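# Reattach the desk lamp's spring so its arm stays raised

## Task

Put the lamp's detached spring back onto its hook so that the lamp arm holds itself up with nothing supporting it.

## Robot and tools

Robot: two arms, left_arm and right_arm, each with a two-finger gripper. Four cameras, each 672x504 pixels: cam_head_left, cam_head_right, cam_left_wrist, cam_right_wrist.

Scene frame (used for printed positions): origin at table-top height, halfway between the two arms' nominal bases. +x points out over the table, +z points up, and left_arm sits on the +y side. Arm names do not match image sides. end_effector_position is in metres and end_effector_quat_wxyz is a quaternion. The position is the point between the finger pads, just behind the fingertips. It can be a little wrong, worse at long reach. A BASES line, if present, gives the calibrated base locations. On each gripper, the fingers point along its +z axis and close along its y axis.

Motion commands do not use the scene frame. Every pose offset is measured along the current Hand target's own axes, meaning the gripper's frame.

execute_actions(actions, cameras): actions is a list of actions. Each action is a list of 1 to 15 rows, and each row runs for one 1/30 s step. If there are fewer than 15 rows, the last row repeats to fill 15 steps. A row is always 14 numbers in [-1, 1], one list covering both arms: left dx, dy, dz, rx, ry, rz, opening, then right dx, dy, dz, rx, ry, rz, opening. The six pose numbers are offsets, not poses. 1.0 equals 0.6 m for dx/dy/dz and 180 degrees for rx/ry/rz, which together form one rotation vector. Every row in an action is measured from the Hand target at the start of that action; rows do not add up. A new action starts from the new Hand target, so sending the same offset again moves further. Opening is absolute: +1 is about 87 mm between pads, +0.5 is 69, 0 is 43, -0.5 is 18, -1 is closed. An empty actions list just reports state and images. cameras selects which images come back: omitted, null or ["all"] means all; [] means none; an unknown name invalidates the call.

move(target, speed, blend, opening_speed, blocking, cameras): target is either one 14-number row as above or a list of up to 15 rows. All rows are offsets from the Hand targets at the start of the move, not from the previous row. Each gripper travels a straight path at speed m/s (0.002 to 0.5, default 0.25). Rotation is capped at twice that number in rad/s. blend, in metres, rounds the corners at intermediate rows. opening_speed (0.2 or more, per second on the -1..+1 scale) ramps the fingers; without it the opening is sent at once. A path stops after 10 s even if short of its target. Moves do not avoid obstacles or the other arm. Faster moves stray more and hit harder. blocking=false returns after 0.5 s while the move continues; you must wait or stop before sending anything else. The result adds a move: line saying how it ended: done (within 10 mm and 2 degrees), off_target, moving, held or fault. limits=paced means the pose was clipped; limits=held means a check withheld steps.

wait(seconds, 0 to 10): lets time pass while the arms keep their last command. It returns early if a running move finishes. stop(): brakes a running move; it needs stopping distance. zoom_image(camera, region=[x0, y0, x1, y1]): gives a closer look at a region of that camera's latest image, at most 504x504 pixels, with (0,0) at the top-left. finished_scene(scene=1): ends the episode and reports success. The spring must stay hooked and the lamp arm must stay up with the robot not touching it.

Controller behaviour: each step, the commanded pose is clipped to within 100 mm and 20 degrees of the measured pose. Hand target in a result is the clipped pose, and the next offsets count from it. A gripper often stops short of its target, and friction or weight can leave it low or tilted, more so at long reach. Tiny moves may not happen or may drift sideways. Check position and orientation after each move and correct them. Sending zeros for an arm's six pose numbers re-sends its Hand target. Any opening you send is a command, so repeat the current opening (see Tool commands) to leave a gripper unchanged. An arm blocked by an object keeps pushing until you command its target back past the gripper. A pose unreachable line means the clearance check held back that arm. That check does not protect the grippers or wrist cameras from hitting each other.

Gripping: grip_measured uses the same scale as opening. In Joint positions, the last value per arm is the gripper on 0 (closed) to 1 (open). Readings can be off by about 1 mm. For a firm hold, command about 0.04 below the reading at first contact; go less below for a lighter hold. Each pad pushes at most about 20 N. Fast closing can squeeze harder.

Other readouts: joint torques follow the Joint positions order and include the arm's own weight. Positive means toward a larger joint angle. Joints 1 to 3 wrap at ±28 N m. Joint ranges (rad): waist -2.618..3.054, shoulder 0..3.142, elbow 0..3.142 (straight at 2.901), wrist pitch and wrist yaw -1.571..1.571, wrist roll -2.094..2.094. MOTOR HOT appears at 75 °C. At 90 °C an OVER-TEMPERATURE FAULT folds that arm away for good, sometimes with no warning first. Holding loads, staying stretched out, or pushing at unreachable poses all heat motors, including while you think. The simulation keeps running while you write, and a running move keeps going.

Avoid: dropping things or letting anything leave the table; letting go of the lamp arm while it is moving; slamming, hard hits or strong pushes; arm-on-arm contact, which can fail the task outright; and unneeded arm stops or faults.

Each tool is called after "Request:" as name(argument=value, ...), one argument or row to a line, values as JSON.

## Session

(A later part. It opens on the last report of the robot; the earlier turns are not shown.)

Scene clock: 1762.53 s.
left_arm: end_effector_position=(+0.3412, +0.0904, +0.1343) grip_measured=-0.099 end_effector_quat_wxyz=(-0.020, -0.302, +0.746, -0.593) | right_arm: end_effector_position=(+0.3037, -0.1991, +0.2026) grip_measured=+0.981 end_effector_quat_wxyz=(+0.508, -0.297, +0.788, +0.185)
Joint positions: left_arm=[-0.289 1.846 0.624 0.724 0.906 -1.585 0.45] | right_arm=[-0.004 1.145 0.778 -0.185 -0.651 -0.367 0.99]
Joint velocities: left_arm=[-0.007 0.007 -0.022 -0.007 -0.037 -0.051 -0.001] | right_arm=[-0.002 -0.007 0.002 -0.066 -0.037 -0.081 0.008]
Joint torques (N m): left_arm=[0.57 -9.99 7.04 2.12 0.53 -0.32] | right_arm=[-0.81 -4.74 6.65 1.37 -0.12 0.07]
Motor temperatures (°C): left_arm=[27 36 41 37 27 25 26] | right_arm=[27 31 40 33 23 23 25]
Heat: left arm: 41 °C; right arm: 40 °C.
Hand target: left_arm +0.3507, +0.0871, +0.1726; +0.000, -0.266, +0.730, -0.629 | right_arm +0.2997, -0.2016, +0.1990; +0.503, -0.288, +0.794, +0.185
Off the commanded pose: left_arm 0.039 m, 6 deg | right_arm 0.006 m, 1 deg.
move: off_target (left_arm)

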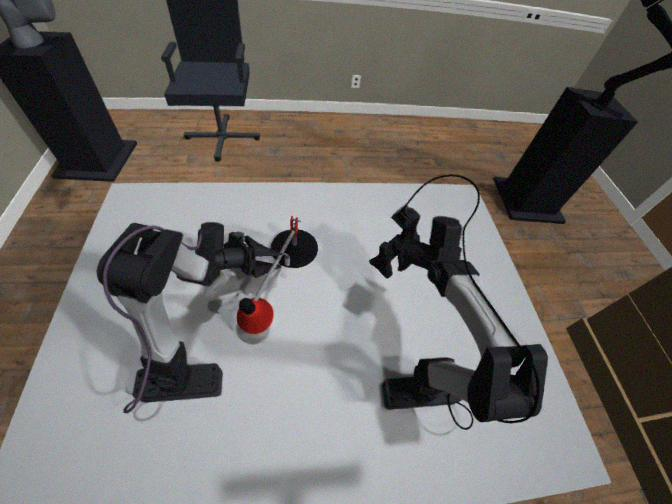

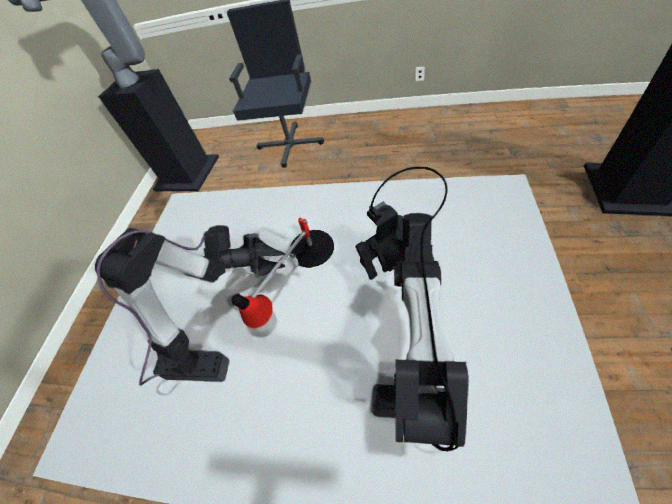

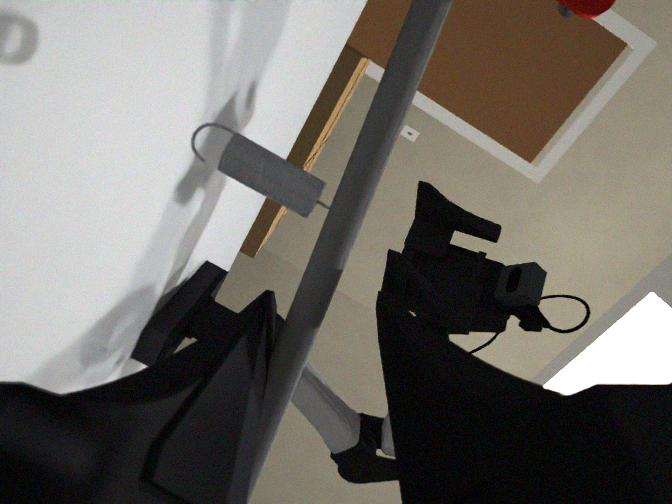

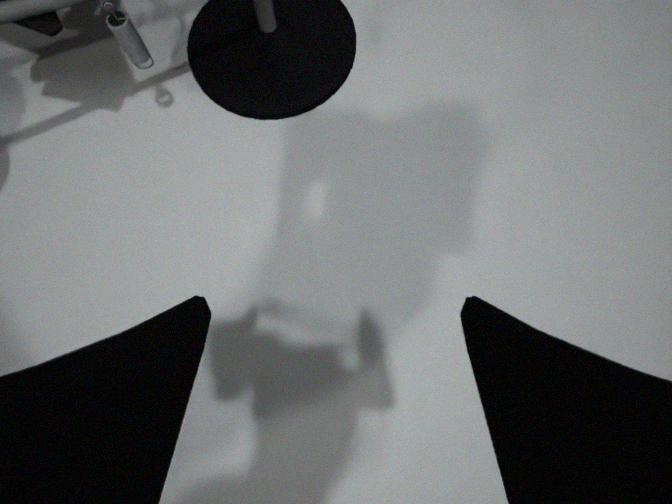

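Request:
move(
  target=[-0.0113, -0.0614, 0.015, 0.0036, 0.0174, -0.0391, -0.1, 0, 0, 0, 0, 0, 0, 1],
  speed=0.06,
)

Scene clock: 1792.50 s.
left_arm: end_effector_position=(+0.3537, +0.0802, +0.1705) grip_measured=-0.099 end_effector_quat_wxyz=(-0.096, -0.316, +0.722, -0.608) | right_arm: end_effector_position=(+0.3037, -0.1991, +0.2026) grip_measured=+0.981 end_effector_quat_wxyz=(+0.508, -0.297, +0.788, +0.185)
Joint positions: left_arm=[-0.289 1.846 0.751 0.621 1.012 -1.732 0.45] | right_arm=[-0.004 1.145 0.778 -0.185 -0.651 -0.367 0.99]
Joint velocities: left_arm=[-0.012 0.002 0.007 0.022 -0.051 -0.007 -0.004] | right_arm=[0.007 -0.012 -0.017 0.007 -0.007 -0.007 -0.003]
Joint torques (N m): left_arm=[0.98 -8.62 8.35 2.27 0.08 -0.34] | right_arm=[-0.81 -4.72 6.64 1.38 -0.13 0.07]
Motor temperatures (°C): left_arm=[27 43 42 37 27 25 26] | right_arm=[27 31 40 33 23 23 25]
Heat: left arm: 43 °C; right arm: 40 °C.
Hand target: left_arm +0.3738, +0.0790, +0.2022; -0.057, -0.293, +0.709, -0.639 | right_arm +0.2997, -0.2016, +0.1990; +0.503, -0.288, +0.794, +0.185
Off the commanded pose: left_arm 0.038 m, 6 deg | right_arm 0.006 m, 1 deg.
move: off_target (left_arm)

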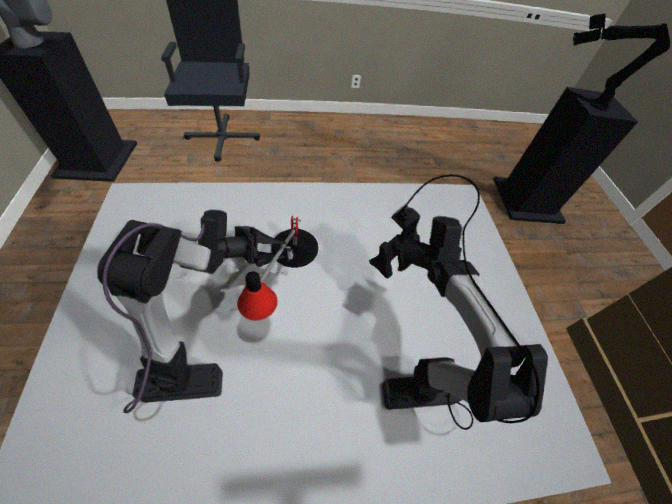

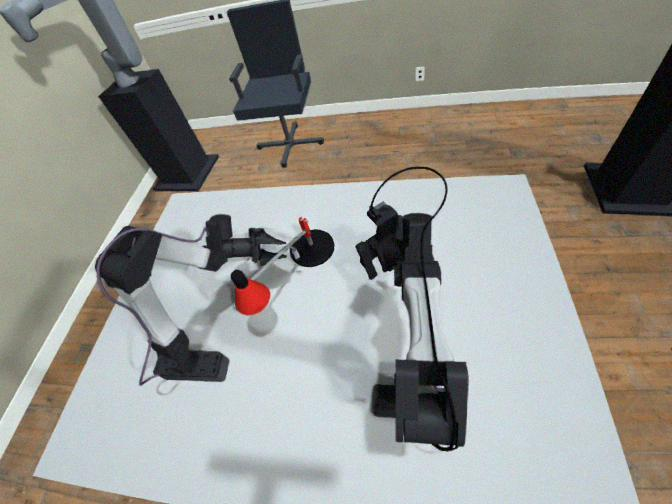

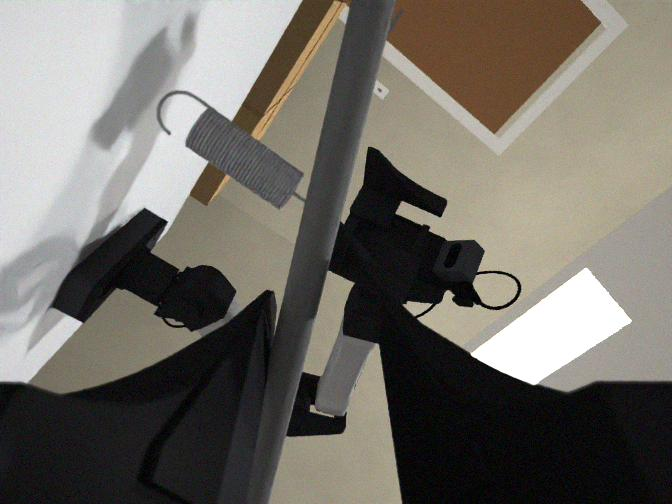

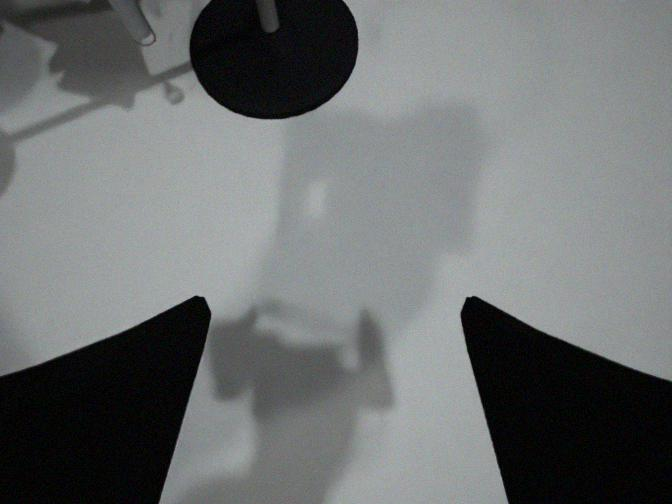

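Request:
move(
  target=[-0.0078, -0.0806, 0.0213, 0.0047, 0.0226, -0.051, -0.1, 0, 0, 0, 0, 0, 0, 1],
  speed=0.08,
)

Scene clock: 1802.47 s.
left_arm: end_effector_position=(+0.3866, +0.0687, +0.2226) grip_measured=-0.099 end_effector_quat_wxyz=(-0.166, -0.337, +0.683, -0.626) | right_arm: end_effector_position=(+0.3037, -0.1991, +0.2026) grip_measured=+0.981 end_effector_quat_wxyz=(+0.508, -0.297, +0.788, +0.185)
Joint positions: left_arm=[-0.289 1.884 0.944 0.581 1.094 -1.967 0.45] | right_arm=[-0.004 1.145 0.778 -0.185 -0.651 -0.367 0.99]
Joint velocities: left_arm=[0.002 -0.002 0.007 -0.066 0.007 -0.007 0.004] | right_arm=[-0.007 0.002 0.012 0.022 0.051 -0.022 -0.029]
Joint torques (N m): left_arm=[0.76 -7.05 8.53 2.16 -0.16 -0.21] | right_arm=[-0.81 -4.72 6.64 1.38 -0.13 0.06]
Motor temperatures (°C): left_arm=[27 44 44 38 27 25 26] | right_arm=[27 31 40 33 23 23 25]
Heat: left arm: 44 °C; right arm: 40 °C.
Hand target: left_arm +0.4048, +0.0682, +0.2397; -0.131, -0.326, +0.677, -0.647 | right_arm +0.2997, -0.2016, +0.1990; +0.503, -0.288, +0.794, +0.185
Off the commanded pose: left_arm 0.025 m, 5 deg | right_arm 0.006 m, 1 deg.
move: off_target (left_arm)

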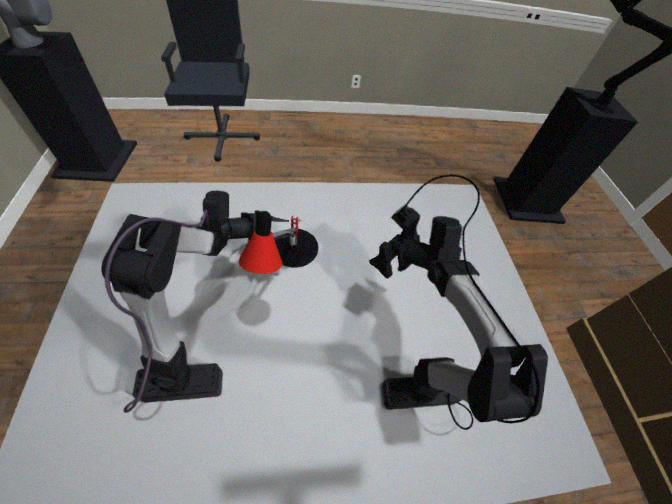

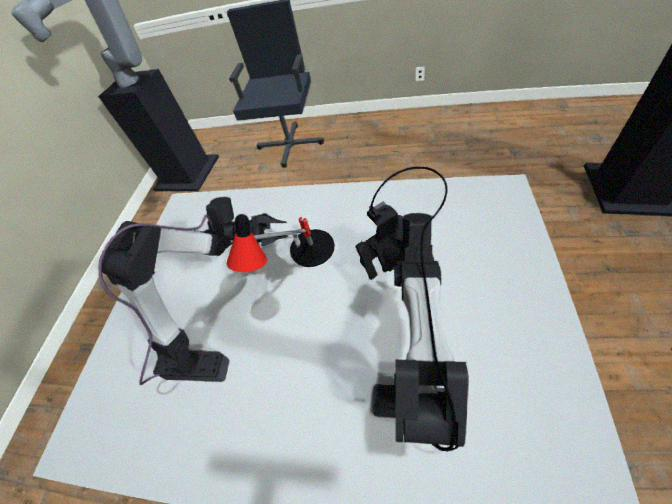

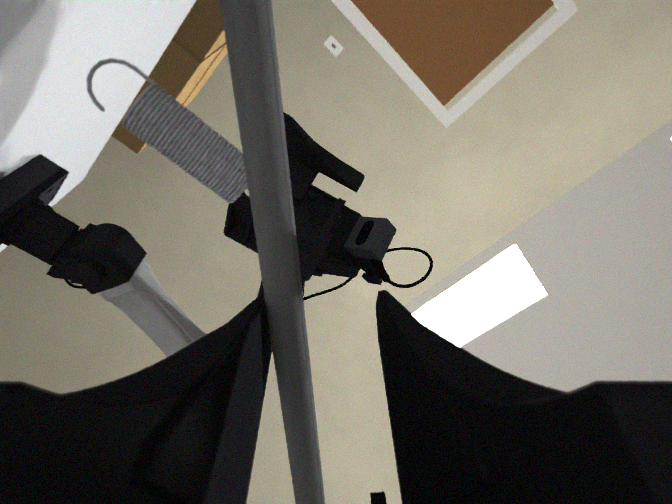

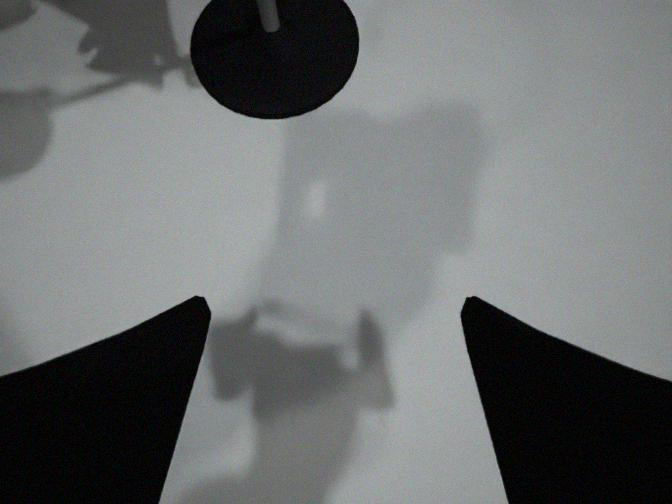

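Request:
move(
  target=[-0.0208, -0.0447, 0.018, -0.0344, -0.0107, -0.1068, -0.1, 0, 0, 0, 0, 0, 0, 1],
  speed=0.08,
)

Scene clock: 1821.10 s.
left_arm: end_effector_position=(+0.4186, +0.0608, +0.2423) grip_measured=-0.100 end_effector_quat_wxyz=(-0.264, -0.437, +0.653, -0.559) | right_arm: end_effector_position=(+0.3037, -0.1991, +0.2026) grip_measured=+0.981 end_effector_quat_wxyz=(+0.508, -0.297, +0.788, +0.185)
Joint positions: left_arm=[-0.289 1.924 1.187 0.18 1.109 -2.092 0.45] | right_arm=[-0.004 1.145 0.778 -0.185 -0.651 -0.367 0.99]
Joint velocities: left_arm=[-0.002 -0.007 -0.022 -0.007 0.007 0.007 0.018] | right_arm=[-0.017 -0.002 -0.002 0.037 -0.11 -0.037 -0.008]
Joint torques (N m): left_arm=[1.1 -7.45 8.47 1.72 -0.01 -0.2] | right_arm=[-0.81 -4.72 6.64 1.38 -0.13 0.06]
Motor temperatures (°C): left_arm=[27 42 45 38 27 25 26] | right_arm=[27 31 40 33 23 23 25]
Heat: left arm: 45 °C; right arm: 40 °C.
Hand target: left_arm +0.4337, +0.0628, +0.2522; -0.243, -0.439, +0.647, -0.574 | right_arm +0.2997, -0.2016, +0.1990; +0.503, -0.288, +0.794, +0.185
Off the commanded pose: left_arm 0.018 m, 3 deg | right_arm 0.006 m, 1 deg.
joint sent to its limit (left arm) — joint 6 (wrist roll), lower limit. The joint targets still meet the commanded pose.
move: off_target (left_arm)

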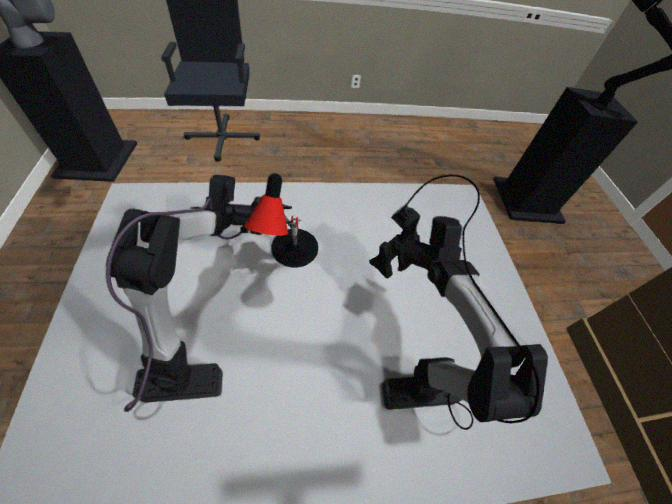

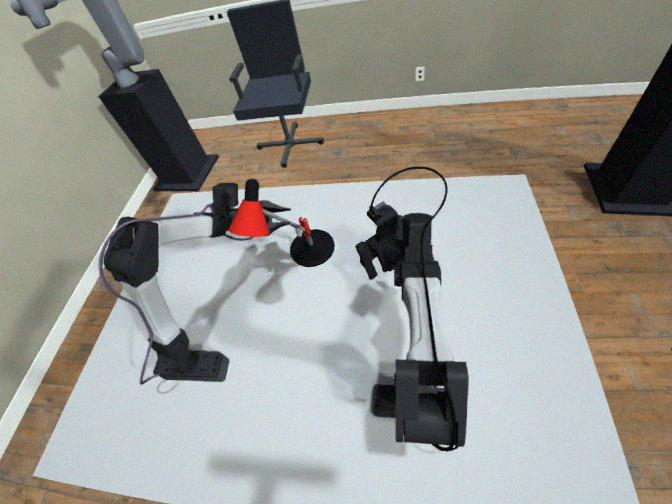

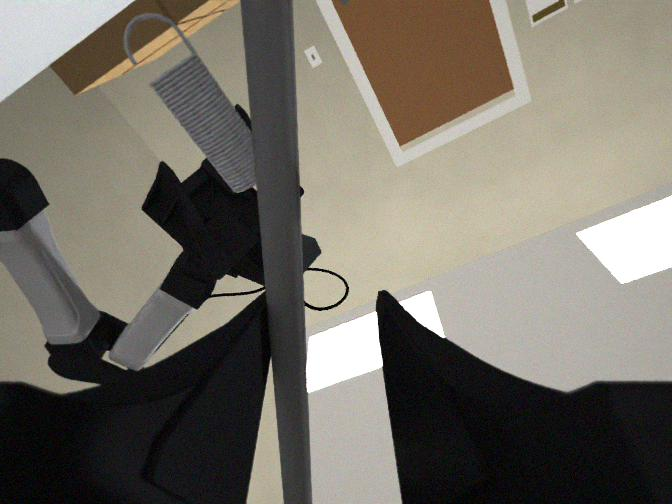

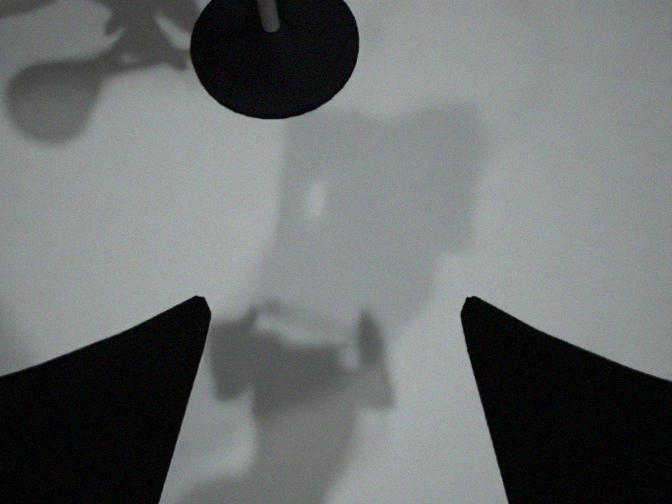

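Request:
move(
  target=[0, -0.02, 0, 0, 0, 0, -0.1, 0, 0, 0, 0, 0, 0, 1],
  speed=0.08,
)

Request:
zoom_image(
  camera="cam_head_left",
  region=[190, 150, 340, 290],
)

Request:
zoom_image(
  camera="cam_head_right",
  region=[200, 150, 350, 290],
)

Scene clock: 1827.90 s.
left_arm: end_effector_position=(+0.4269, +0.0585, +0.2476) grip_measured=-0.100 end_effector_quat_wxyz=(-0.267, -0.437, +0.653, -0.558) | right_arm: end_effector_position=(+0.3037, -0.1991, +0.2026) grip_measured=+0.981 end_effector_quat_wxyz=(+0.508, -0.297, +0.788, +0.185)
Joint positions: left_arm=[-0.289 1.947 1.242 0.143 1.113 -2.093 0.45] | right_arm=[-0.004 1.145 0.778 -0.185 -0.651 -0.367 0.99]
Joint velocities: left_arm=[0.007 0.007 0.022 -0.022 0.051 -0.066 -0.006] | right_arm=[-0.007 0.002 -0.002 0.007 -0.037 0.022 -0.013]
Joint torques (N m): left_arm=[1.74 -7.75 8.58 1.74 0.01 -0.19] | right_arm=[-0.81 -4.74 6.64 1.38 -0.13 0.07]
Motor temperatures (°C): left_arm=[27 43 46 38 27 25 26] | right_arm=[27 31 40 33 23 23 25]
Heat: left arm: 46 °C; right arm: 40 °C.
Hand target: left_arm +0.4438, +0.0633, +0.2586; -0.243, -0.439, +0.647, -0.574 | right_arm +0.2997, -0.2016, +0.1990; +0.503, -0.288, +0.794, +0.185
Off the commanded pose: left_arm 0.021 m, 3 deg | right_arm 0.006 m, 1 deg.
joint sent to its limit (left arm) — joint 6 (wrist roll), lower limit. The joint targets still meet the commanded pose.
move: off_target (left_arm)

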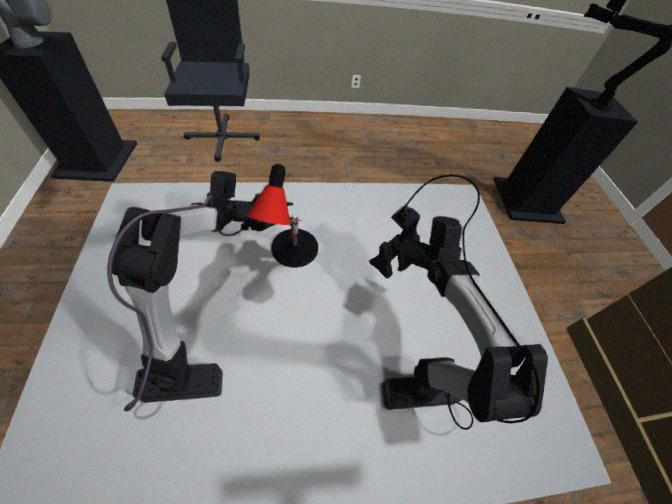

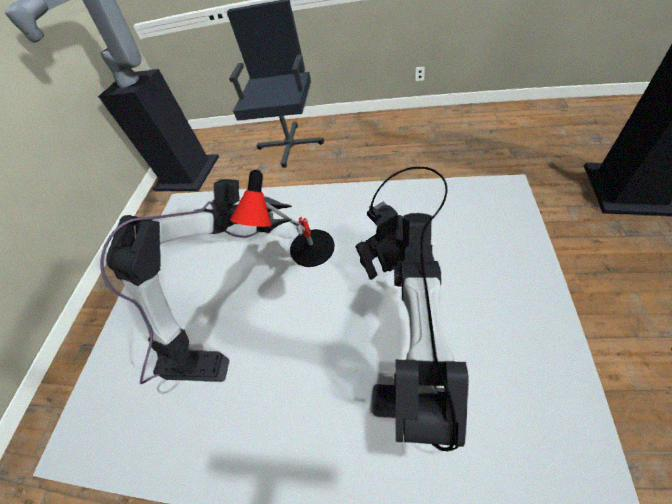

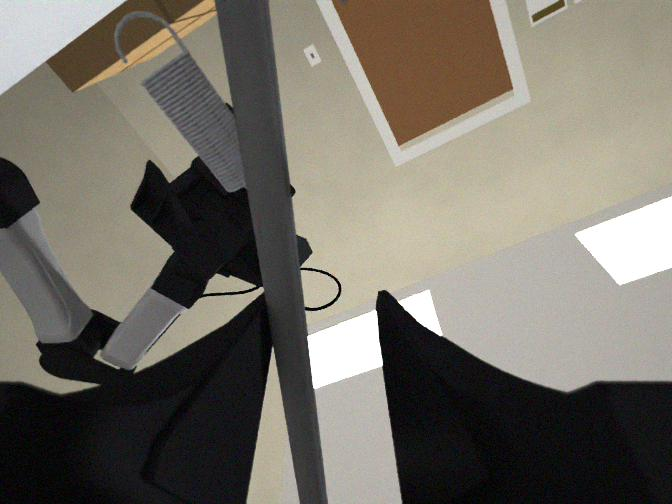

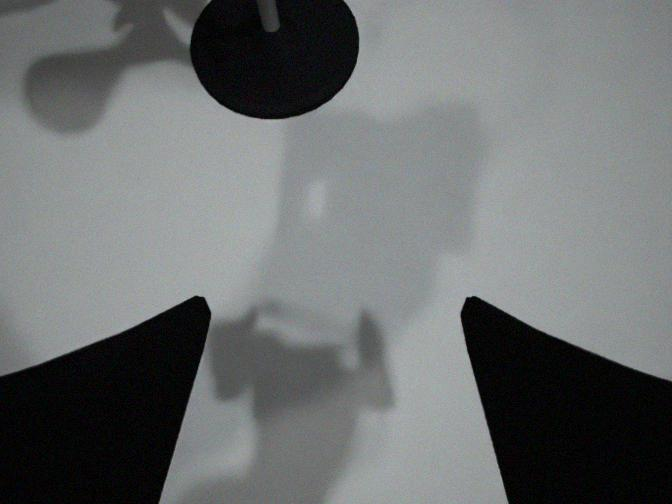

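Scaled by 3.360 from the camera's 672x504 image, which has a finer 960x720 frame.

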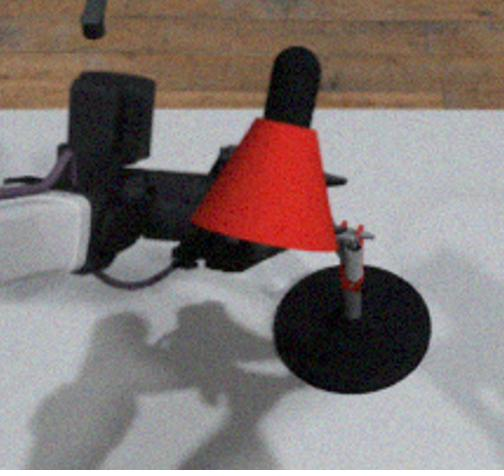

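Scaled by 3.360 from the camera's 672x504 image, which has a finer 960x720 frame.

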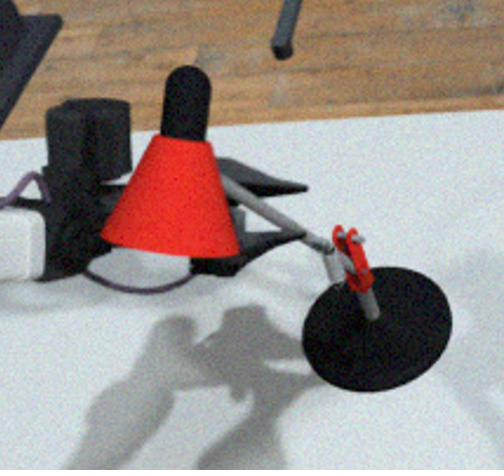

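Request:
move(
  target=[0, 0.02, 0, 0, 0, 0, -0.74, 0, 0, 0, 0, 0, 0, 1],
  speed=0.01,
  opening_speed=0.5,
)

Scene clock: 1837.17 s.
left_arm: end_effector_position=(+0.4216, +0.0590, +0.2444) grip_measured=-0.610 end_effector_quat_wxyz=(-0.282, -0.439, +0.650, -0.552) | right_arm: end_effector_position=(+0.3037, -0.1991, +0.2026) grip_measured=+0.981 end_effector_quat_wxyz=(+0.508, -0.297, +0.788, +0.185)
Joint positions: left_arm=[-0.289 1.947 1.225 0.146 1.134 -2.106 0.195] | right_arm=[-0.004 1.145 0.778 -0.185 -0.651 -0.367 0.99]
Joint velocities: left_arm=[0.002 0.007 -0.002 -0.007 -0.051 0.022 -0.011] | right_arm=[-0.007 0.017 0.007 0.007 -0.007 0.022 0.003]
Joint torques (N m): left_arm=[1.09 -9.28 5.81 2 -0.24 -0.07] | right_arm=[-0.83 -4.74 6.65 1.38 -0.13 0.07]
Motor temperatures (°C): left_arm=[27 43 46 37 27 25 26] | right_arm=[27 31 40 33 23 23 25]
Heat: left arm: 46 °C; right arm: 40 °C.
Hand target: left_arm +0.4338, +0.0628, +0.2524; -0.243, -0.439, +0.647, -0.574 | right_arm +0.2997, -0.2016, +0.1990; +0.503, -0.288, +0.794, +0.185
Off the commanded pose: left_arm 0.015 m, 5 deg | right_arm 0.006 m, 1 deg.
joint sent to its limit (left arm) — joint 6 (wrist roll), lower limit. The joint targets still meet the commanded pose.
move: off_target (left_arm)

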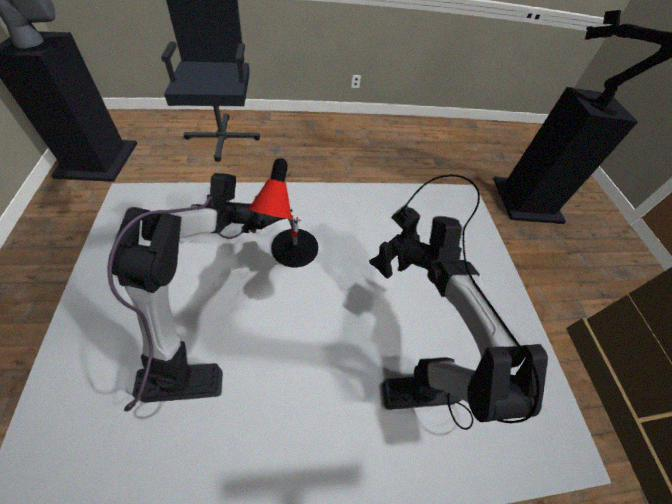

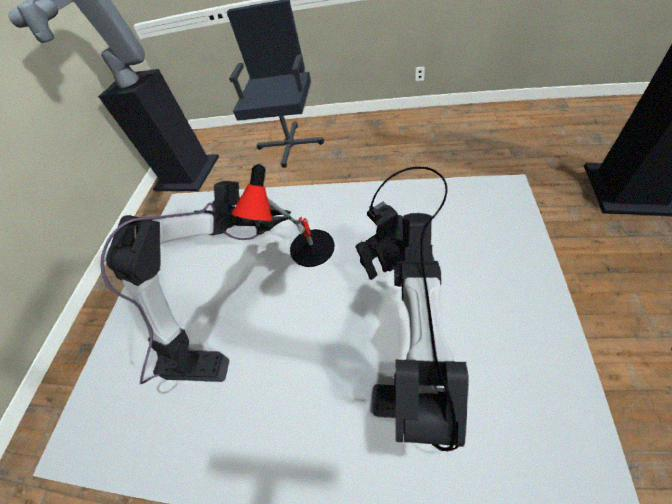

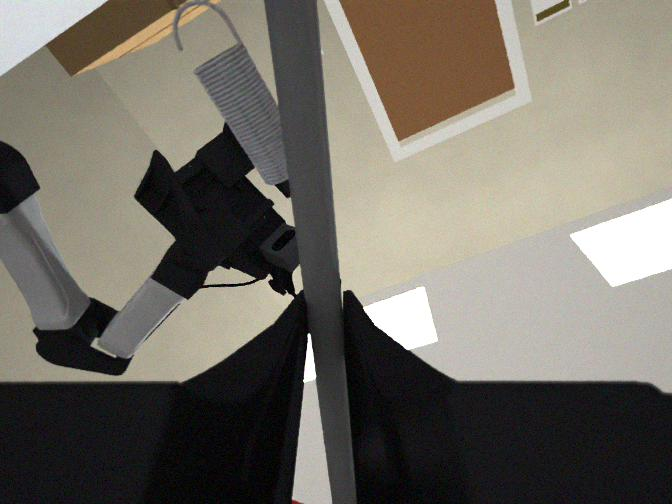

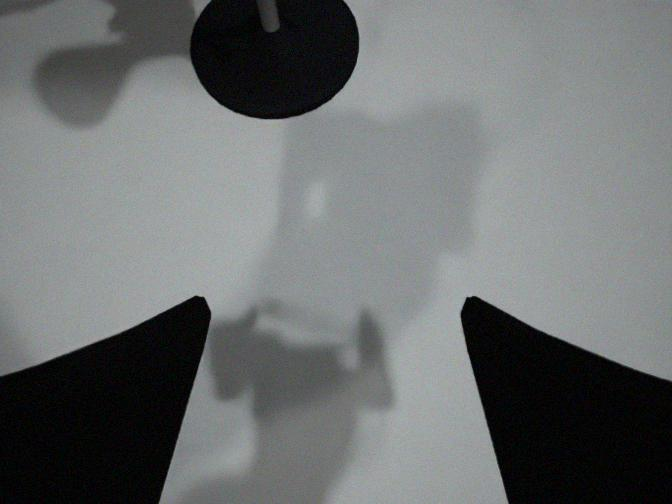

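Request:
zoom_image(
  camera="cam_left_wrist",
  region=[120, 0, 360, 220],
)

Request:
zoom_image(
  camera="cam_head_right",
  region=[260, 190, 340, 270],
)

Request:
zoom_image(
  camera="cam_head_left",
  region=[240, 190, 330, 280],
)

Scaled by 2.100 from the camera's 672x504 image, which has a finer 960x720 frame.

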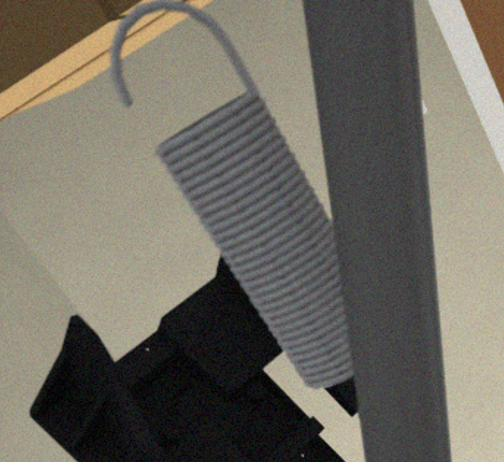

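Scaled by 6.300 from the camera's 672x504 image, which has a finer 960x720 frame.

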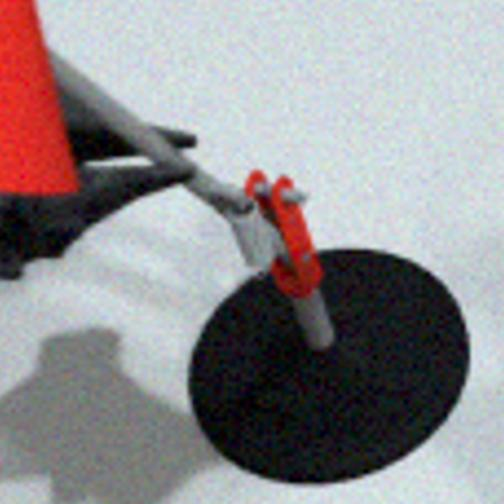

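Scaled by 5.600 from the camera's 672x504 image, which has a finer 960x720 frame.

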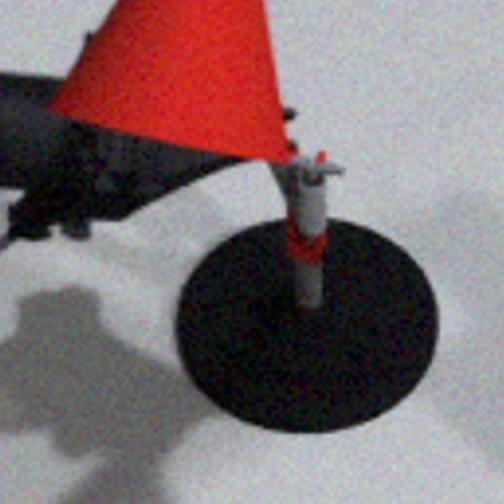

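Request:
move(
  target=[0, 0, 0, 0, 0, 0, -0.74, -0.0972, 0.0268, 0.1243, -0.0864, 0.0592, 0.3373, 0.5],
  speed=0.2,
)

Scene clock: 1967.33 s.
left_arm: end_effector_position=(+0.4216, +0.0593, +0.2444) grip_measured=-0.610 end_effector_quat_wxyz=(-0.283, -0.439, +0.650, -0.552) | right_arm: end_effector_position=(+0.3527, -0.1334, +0.2092) grip_measured=+0.500 end_effector_quat_wxyz=(+0.216, +0.082, +0.846, +0.481)
Joint positions: left_arm=[-0.289 1.947 1.224 0.146 1.135 -2.106 0.195] | right_arm=[0.024 1.653 1.19 -0.315 -0.887 0.593 0.75]
Joint velocities: left_arm=[-0.017 -0.007 0.007 -0.037 0.022 -0.007 -0.011] | right_arm=[-0.002 -0.017 -0.007 0.051 0.007 -0.051 -0.007]
Joint torques (N m): left_arm=[1.05 -9.28 5.82 2 -0.24 -0.07] | right_arm=[0.46 -7.41 10.81 1.43 -0.35 0]
Motor temperatures (°C): left_arm=[27 51 42 40 27 25 28] | right_arm=[27 31 41 33 23 23 25]
Heat: left arm: 51 °C; right arm: 41 °C.
Hand target: left_arm +0.4338, +0.0629, +0.2523; -0.243, -0.439, +0.647, -0.574 | right_arm +0.3597, -0.1293, +0.2203; +0.227, +0.072, +0.840, +0.487
Off the commanded pose: left_arm 0.015 m, 5 deg | right_arm 0.014 m, 2 deg.
joint sent to its limit (left arm) — joint 6 (wrist roll), lower limit. The joint targets still meet the commanded pose.
move: off_target (left_arm, right_arm)

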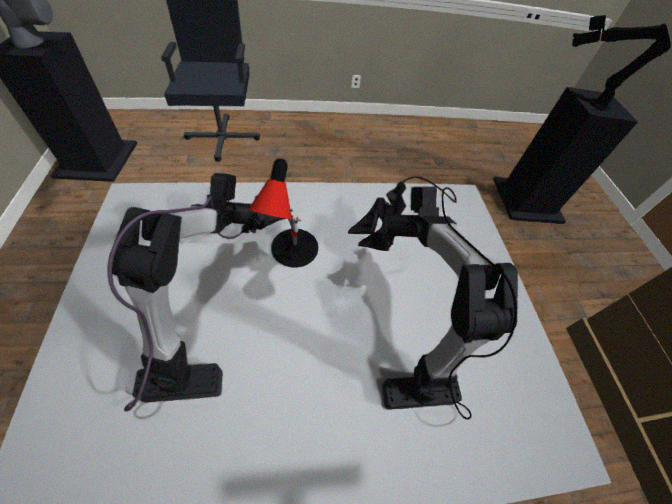

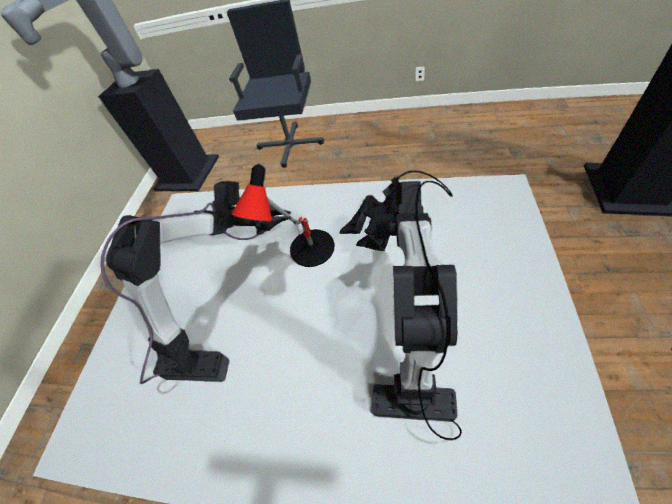

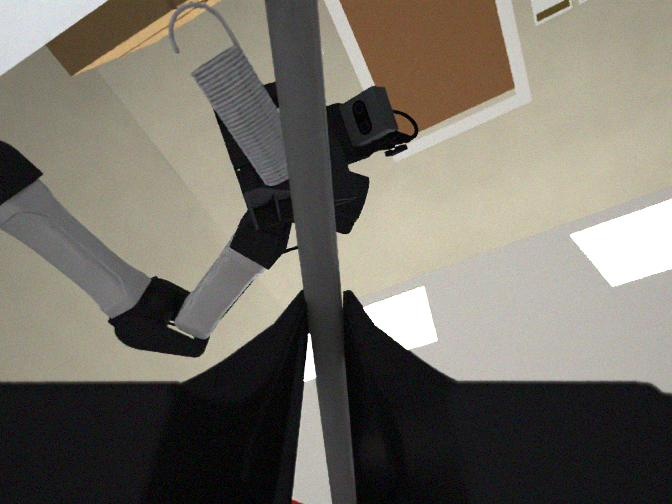

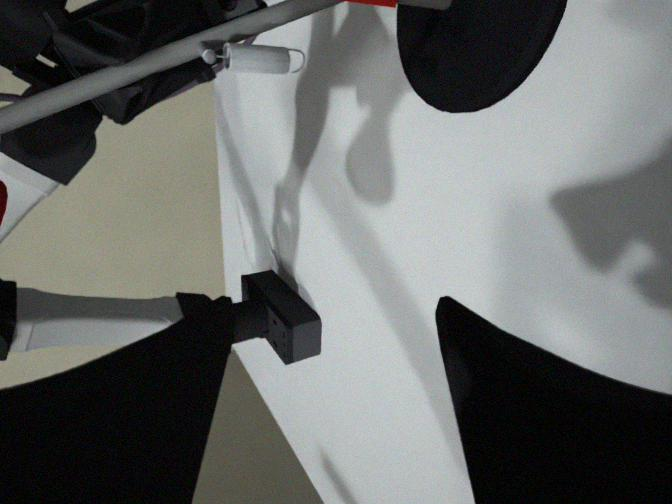

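Request:
move(
  target=[0, 0, 0, 0, 0, 0, -0.74, -0.0485, 0.0792, 0.1373, 0.0137, 0.0508, 0.3655, 0.4],
  speed=0.2,
)

Scene clock: 1982.33 s.
left_arm: end_effector_position=(+0.4216, +0.0593, +0.2444) grip_measured=-0.610 end_effector_quat_wxyz=(-0.283, -0.439, +0.650, -0.552) | right_arm: end_effector_position=(+0.4119, -0.0540, +0.2255) grip_measured=+0.400 end_effector_quat_wxyz=(-0.144, +0.494, +0.691, +0.507)
Joint positions: left_arm=[-0.289 1.947 1.224 0.146 1.135 -2.106 0.195] | right_arm=[0.169 1.943 1.454 -0.316 -0.908 1.783 0.7]
Joint velocities: left_arm=[-0.012 -0.007 -0.007 0.051 -0.022 -0.037 -0.011] | right_arm=[-0.007 0.002 0.007 -0.051 0.037 0.022 0.001]
Joint torques (N m): left_arm=[1.03 -9.26 5.82 2 -0.24 -0.07] | right_arm=[0.36 -9.8 10.41 1.39 -0.35 0.06]
Motor temperatures (°C): left_arm=[27 52 42 40 27 25 28] | right_arm=[27 33 45 33 23 23 25]
Heat: left arm: 52 °C; right arm: 45 °C.
Hand target: left_arm +0.4338, +0.0629, +0.2523; -0.243, -0.439, +0.647, -0.574 | right_arm +0.4175, -0.0495, +0.2354; -0.138, +0.484, +0.691, +0.519
Off the commanded pose: left_arm 0.015 m, 5 deg | right_arm 0.012 m, 2 deg.
joint sent to its limit (left arm) — joint 6 (wrist roll), lower limit. The joint targets still meet the commanded pose.
move: off_target (left_arm, right_arm)

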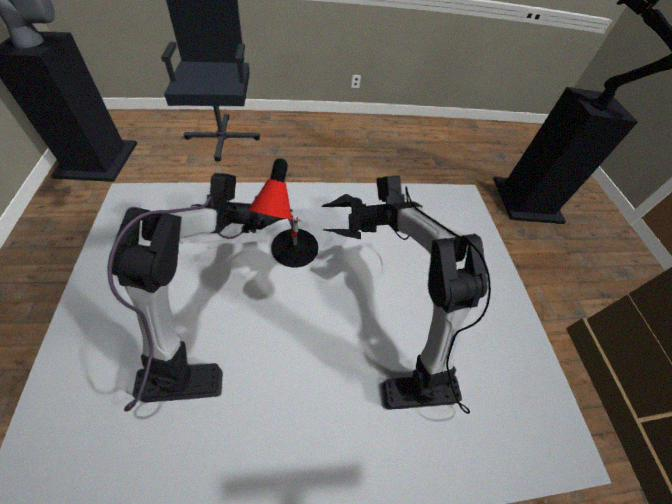

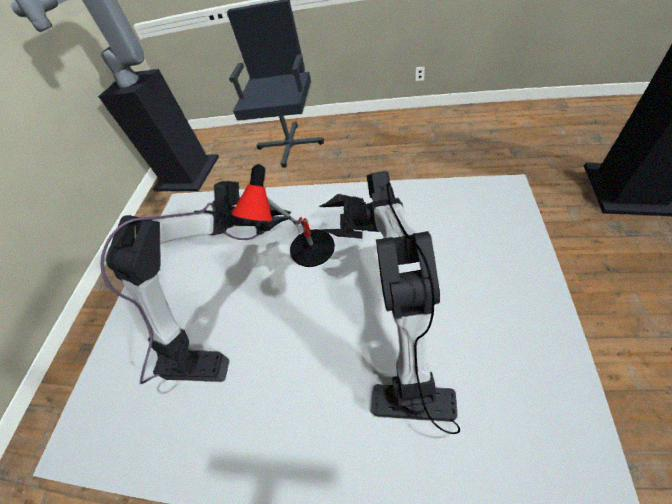

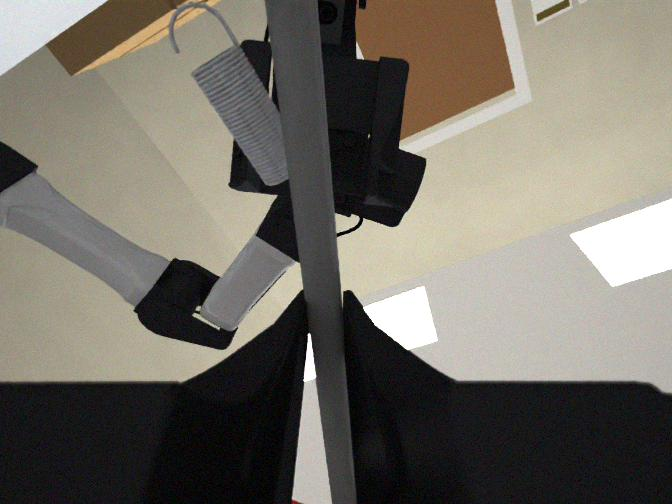

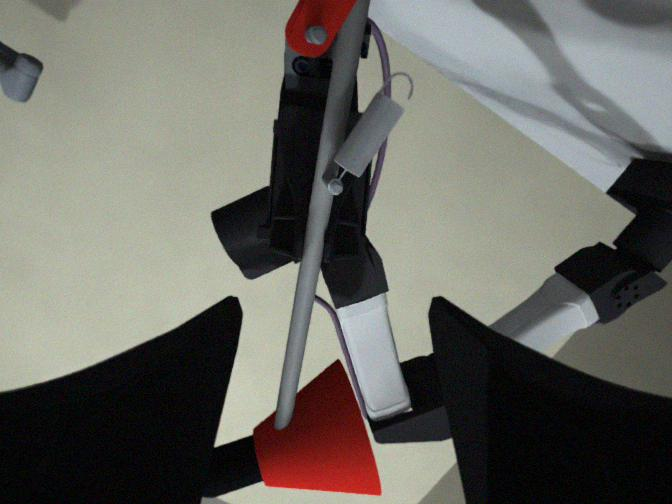

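Request:
zoom_image(
  camera="cam_right_wrist",
  region=[240, 0, 480, 220],
)

Scaled by 2.100 from the camera's 672x504 image, which has a finer 960x720 frame.

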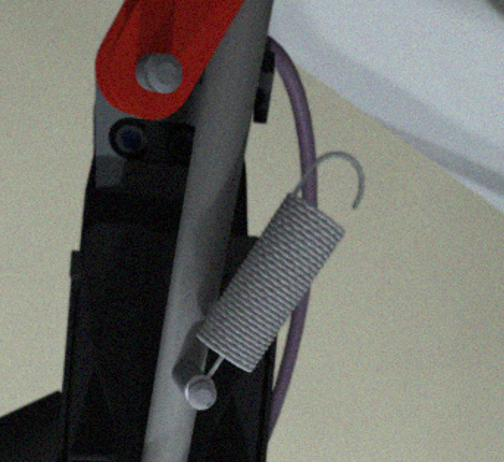

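Request:
move(
  target=[0, 0, 0, 0, 0, 0, -0.74, -0.0183, 0, 0.0833, 0, 0, -0.039, 0.4],
  speed=0.1,
)

Request:
zoom_image(
  camera="cam_right_wrist",
  region=[200, 0, 480, 350],
)

Scene clock: 2019.43 s.
left_arm: end_effector_position=(+0.4216, +0.0593, +0.2444) grip_measured=-0.610 end_effector_quat_wxyz=(-0.283, -0.439, +0.650, -0.552) | right_arm: end_effector_position=(+0.4309, -0.0164, +0.1977) grip_measured=+0.400 end_effector_quat_wxyz=(-0.123, +0.456, +0.716, +0.514)
Joint positions: left_arm=[-0.289 1.947 1.224 0.146 1.135 -2.106 0.195] | right_arm=[0.244 2.075 1.528 -0.199 -0.863 1.76 0.7]
Joint velocities: left_arm=[0.007 0.002 -0.007 -0.022 0.051 -0.037 0.014] | right_arm=[-0.007 -0.007 0.007 0.022 -0.037 -0.037 0.007]
Joint torques (N m): left_arm=[1.05 -9.26 5.82 2 -0.24 -0.07] | right_arm=[0.2 -10.86 10.76 1.45 -0.22 -0.18]
Motor temperatures (°C): left_arm=[27 53 42 40 27 25 28] | right_arm=[27 38 50 34 23 23 25]
Heat: left arm: 53 °C; right arm: 50 °C.
Hand target: left_arm +0.4338, +0.0629, +0.2523; -0.243, -0.439, +0.647, -0.574 | right_arm +0.4382, -0.0124, +0.2069; -0.106, +0.441, +0.719, +0.527
Off the commanded pose: left_arm 0.015 m, 5 deg | right_arm 0.012 m, 3 deg.
joint sent to its limit (left arm) — joint 6 (wrist roll), lower limit. The joint targets still meet the commanded pose.
move: off_target (left_arm, right_arm)

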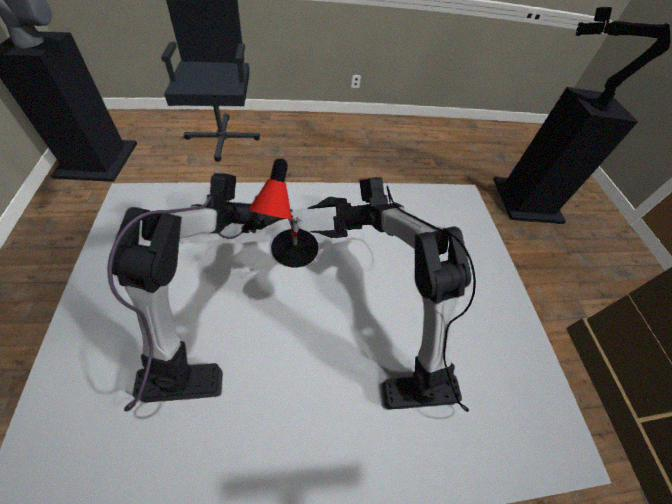

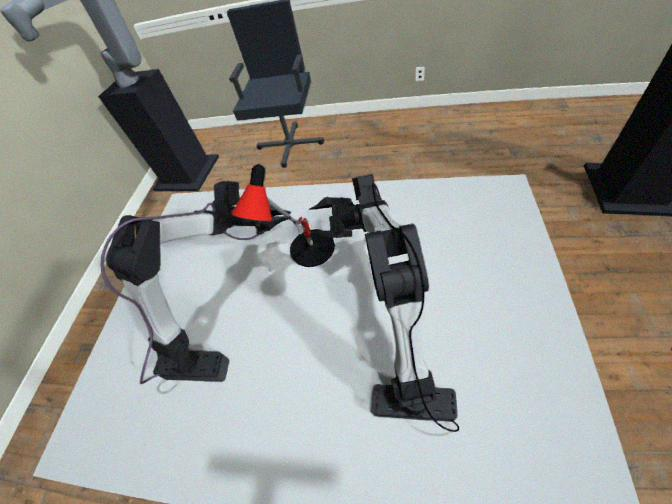

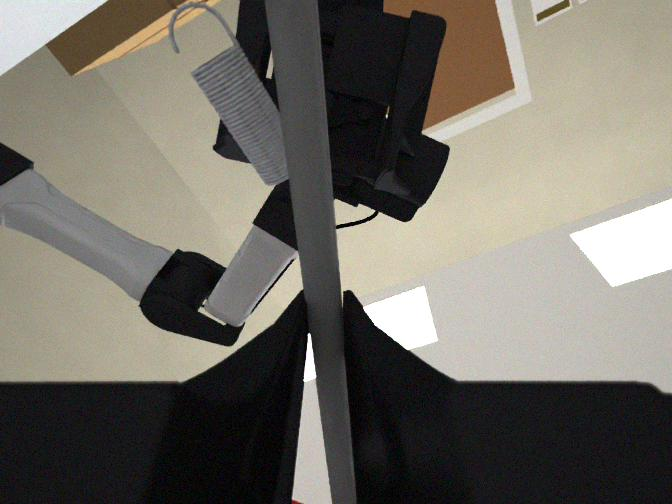

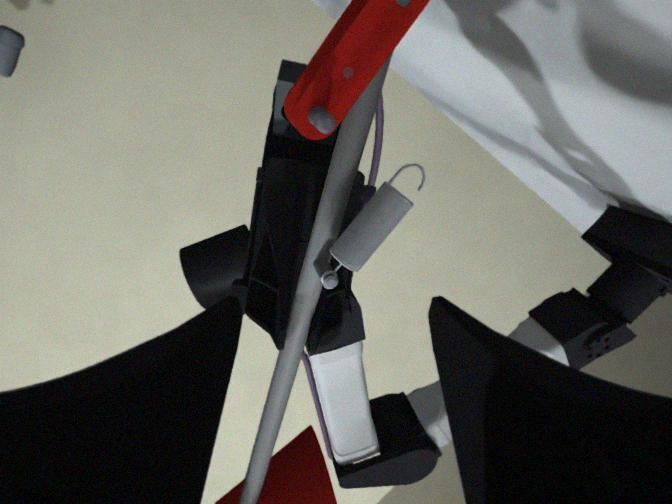

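Scaled by 1.440 from the camera's 672x504 image, which has a finer 960x720 frame.

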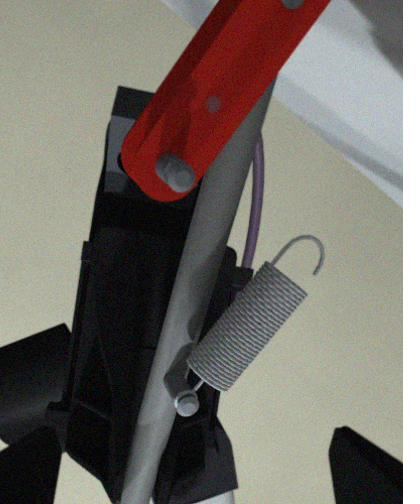

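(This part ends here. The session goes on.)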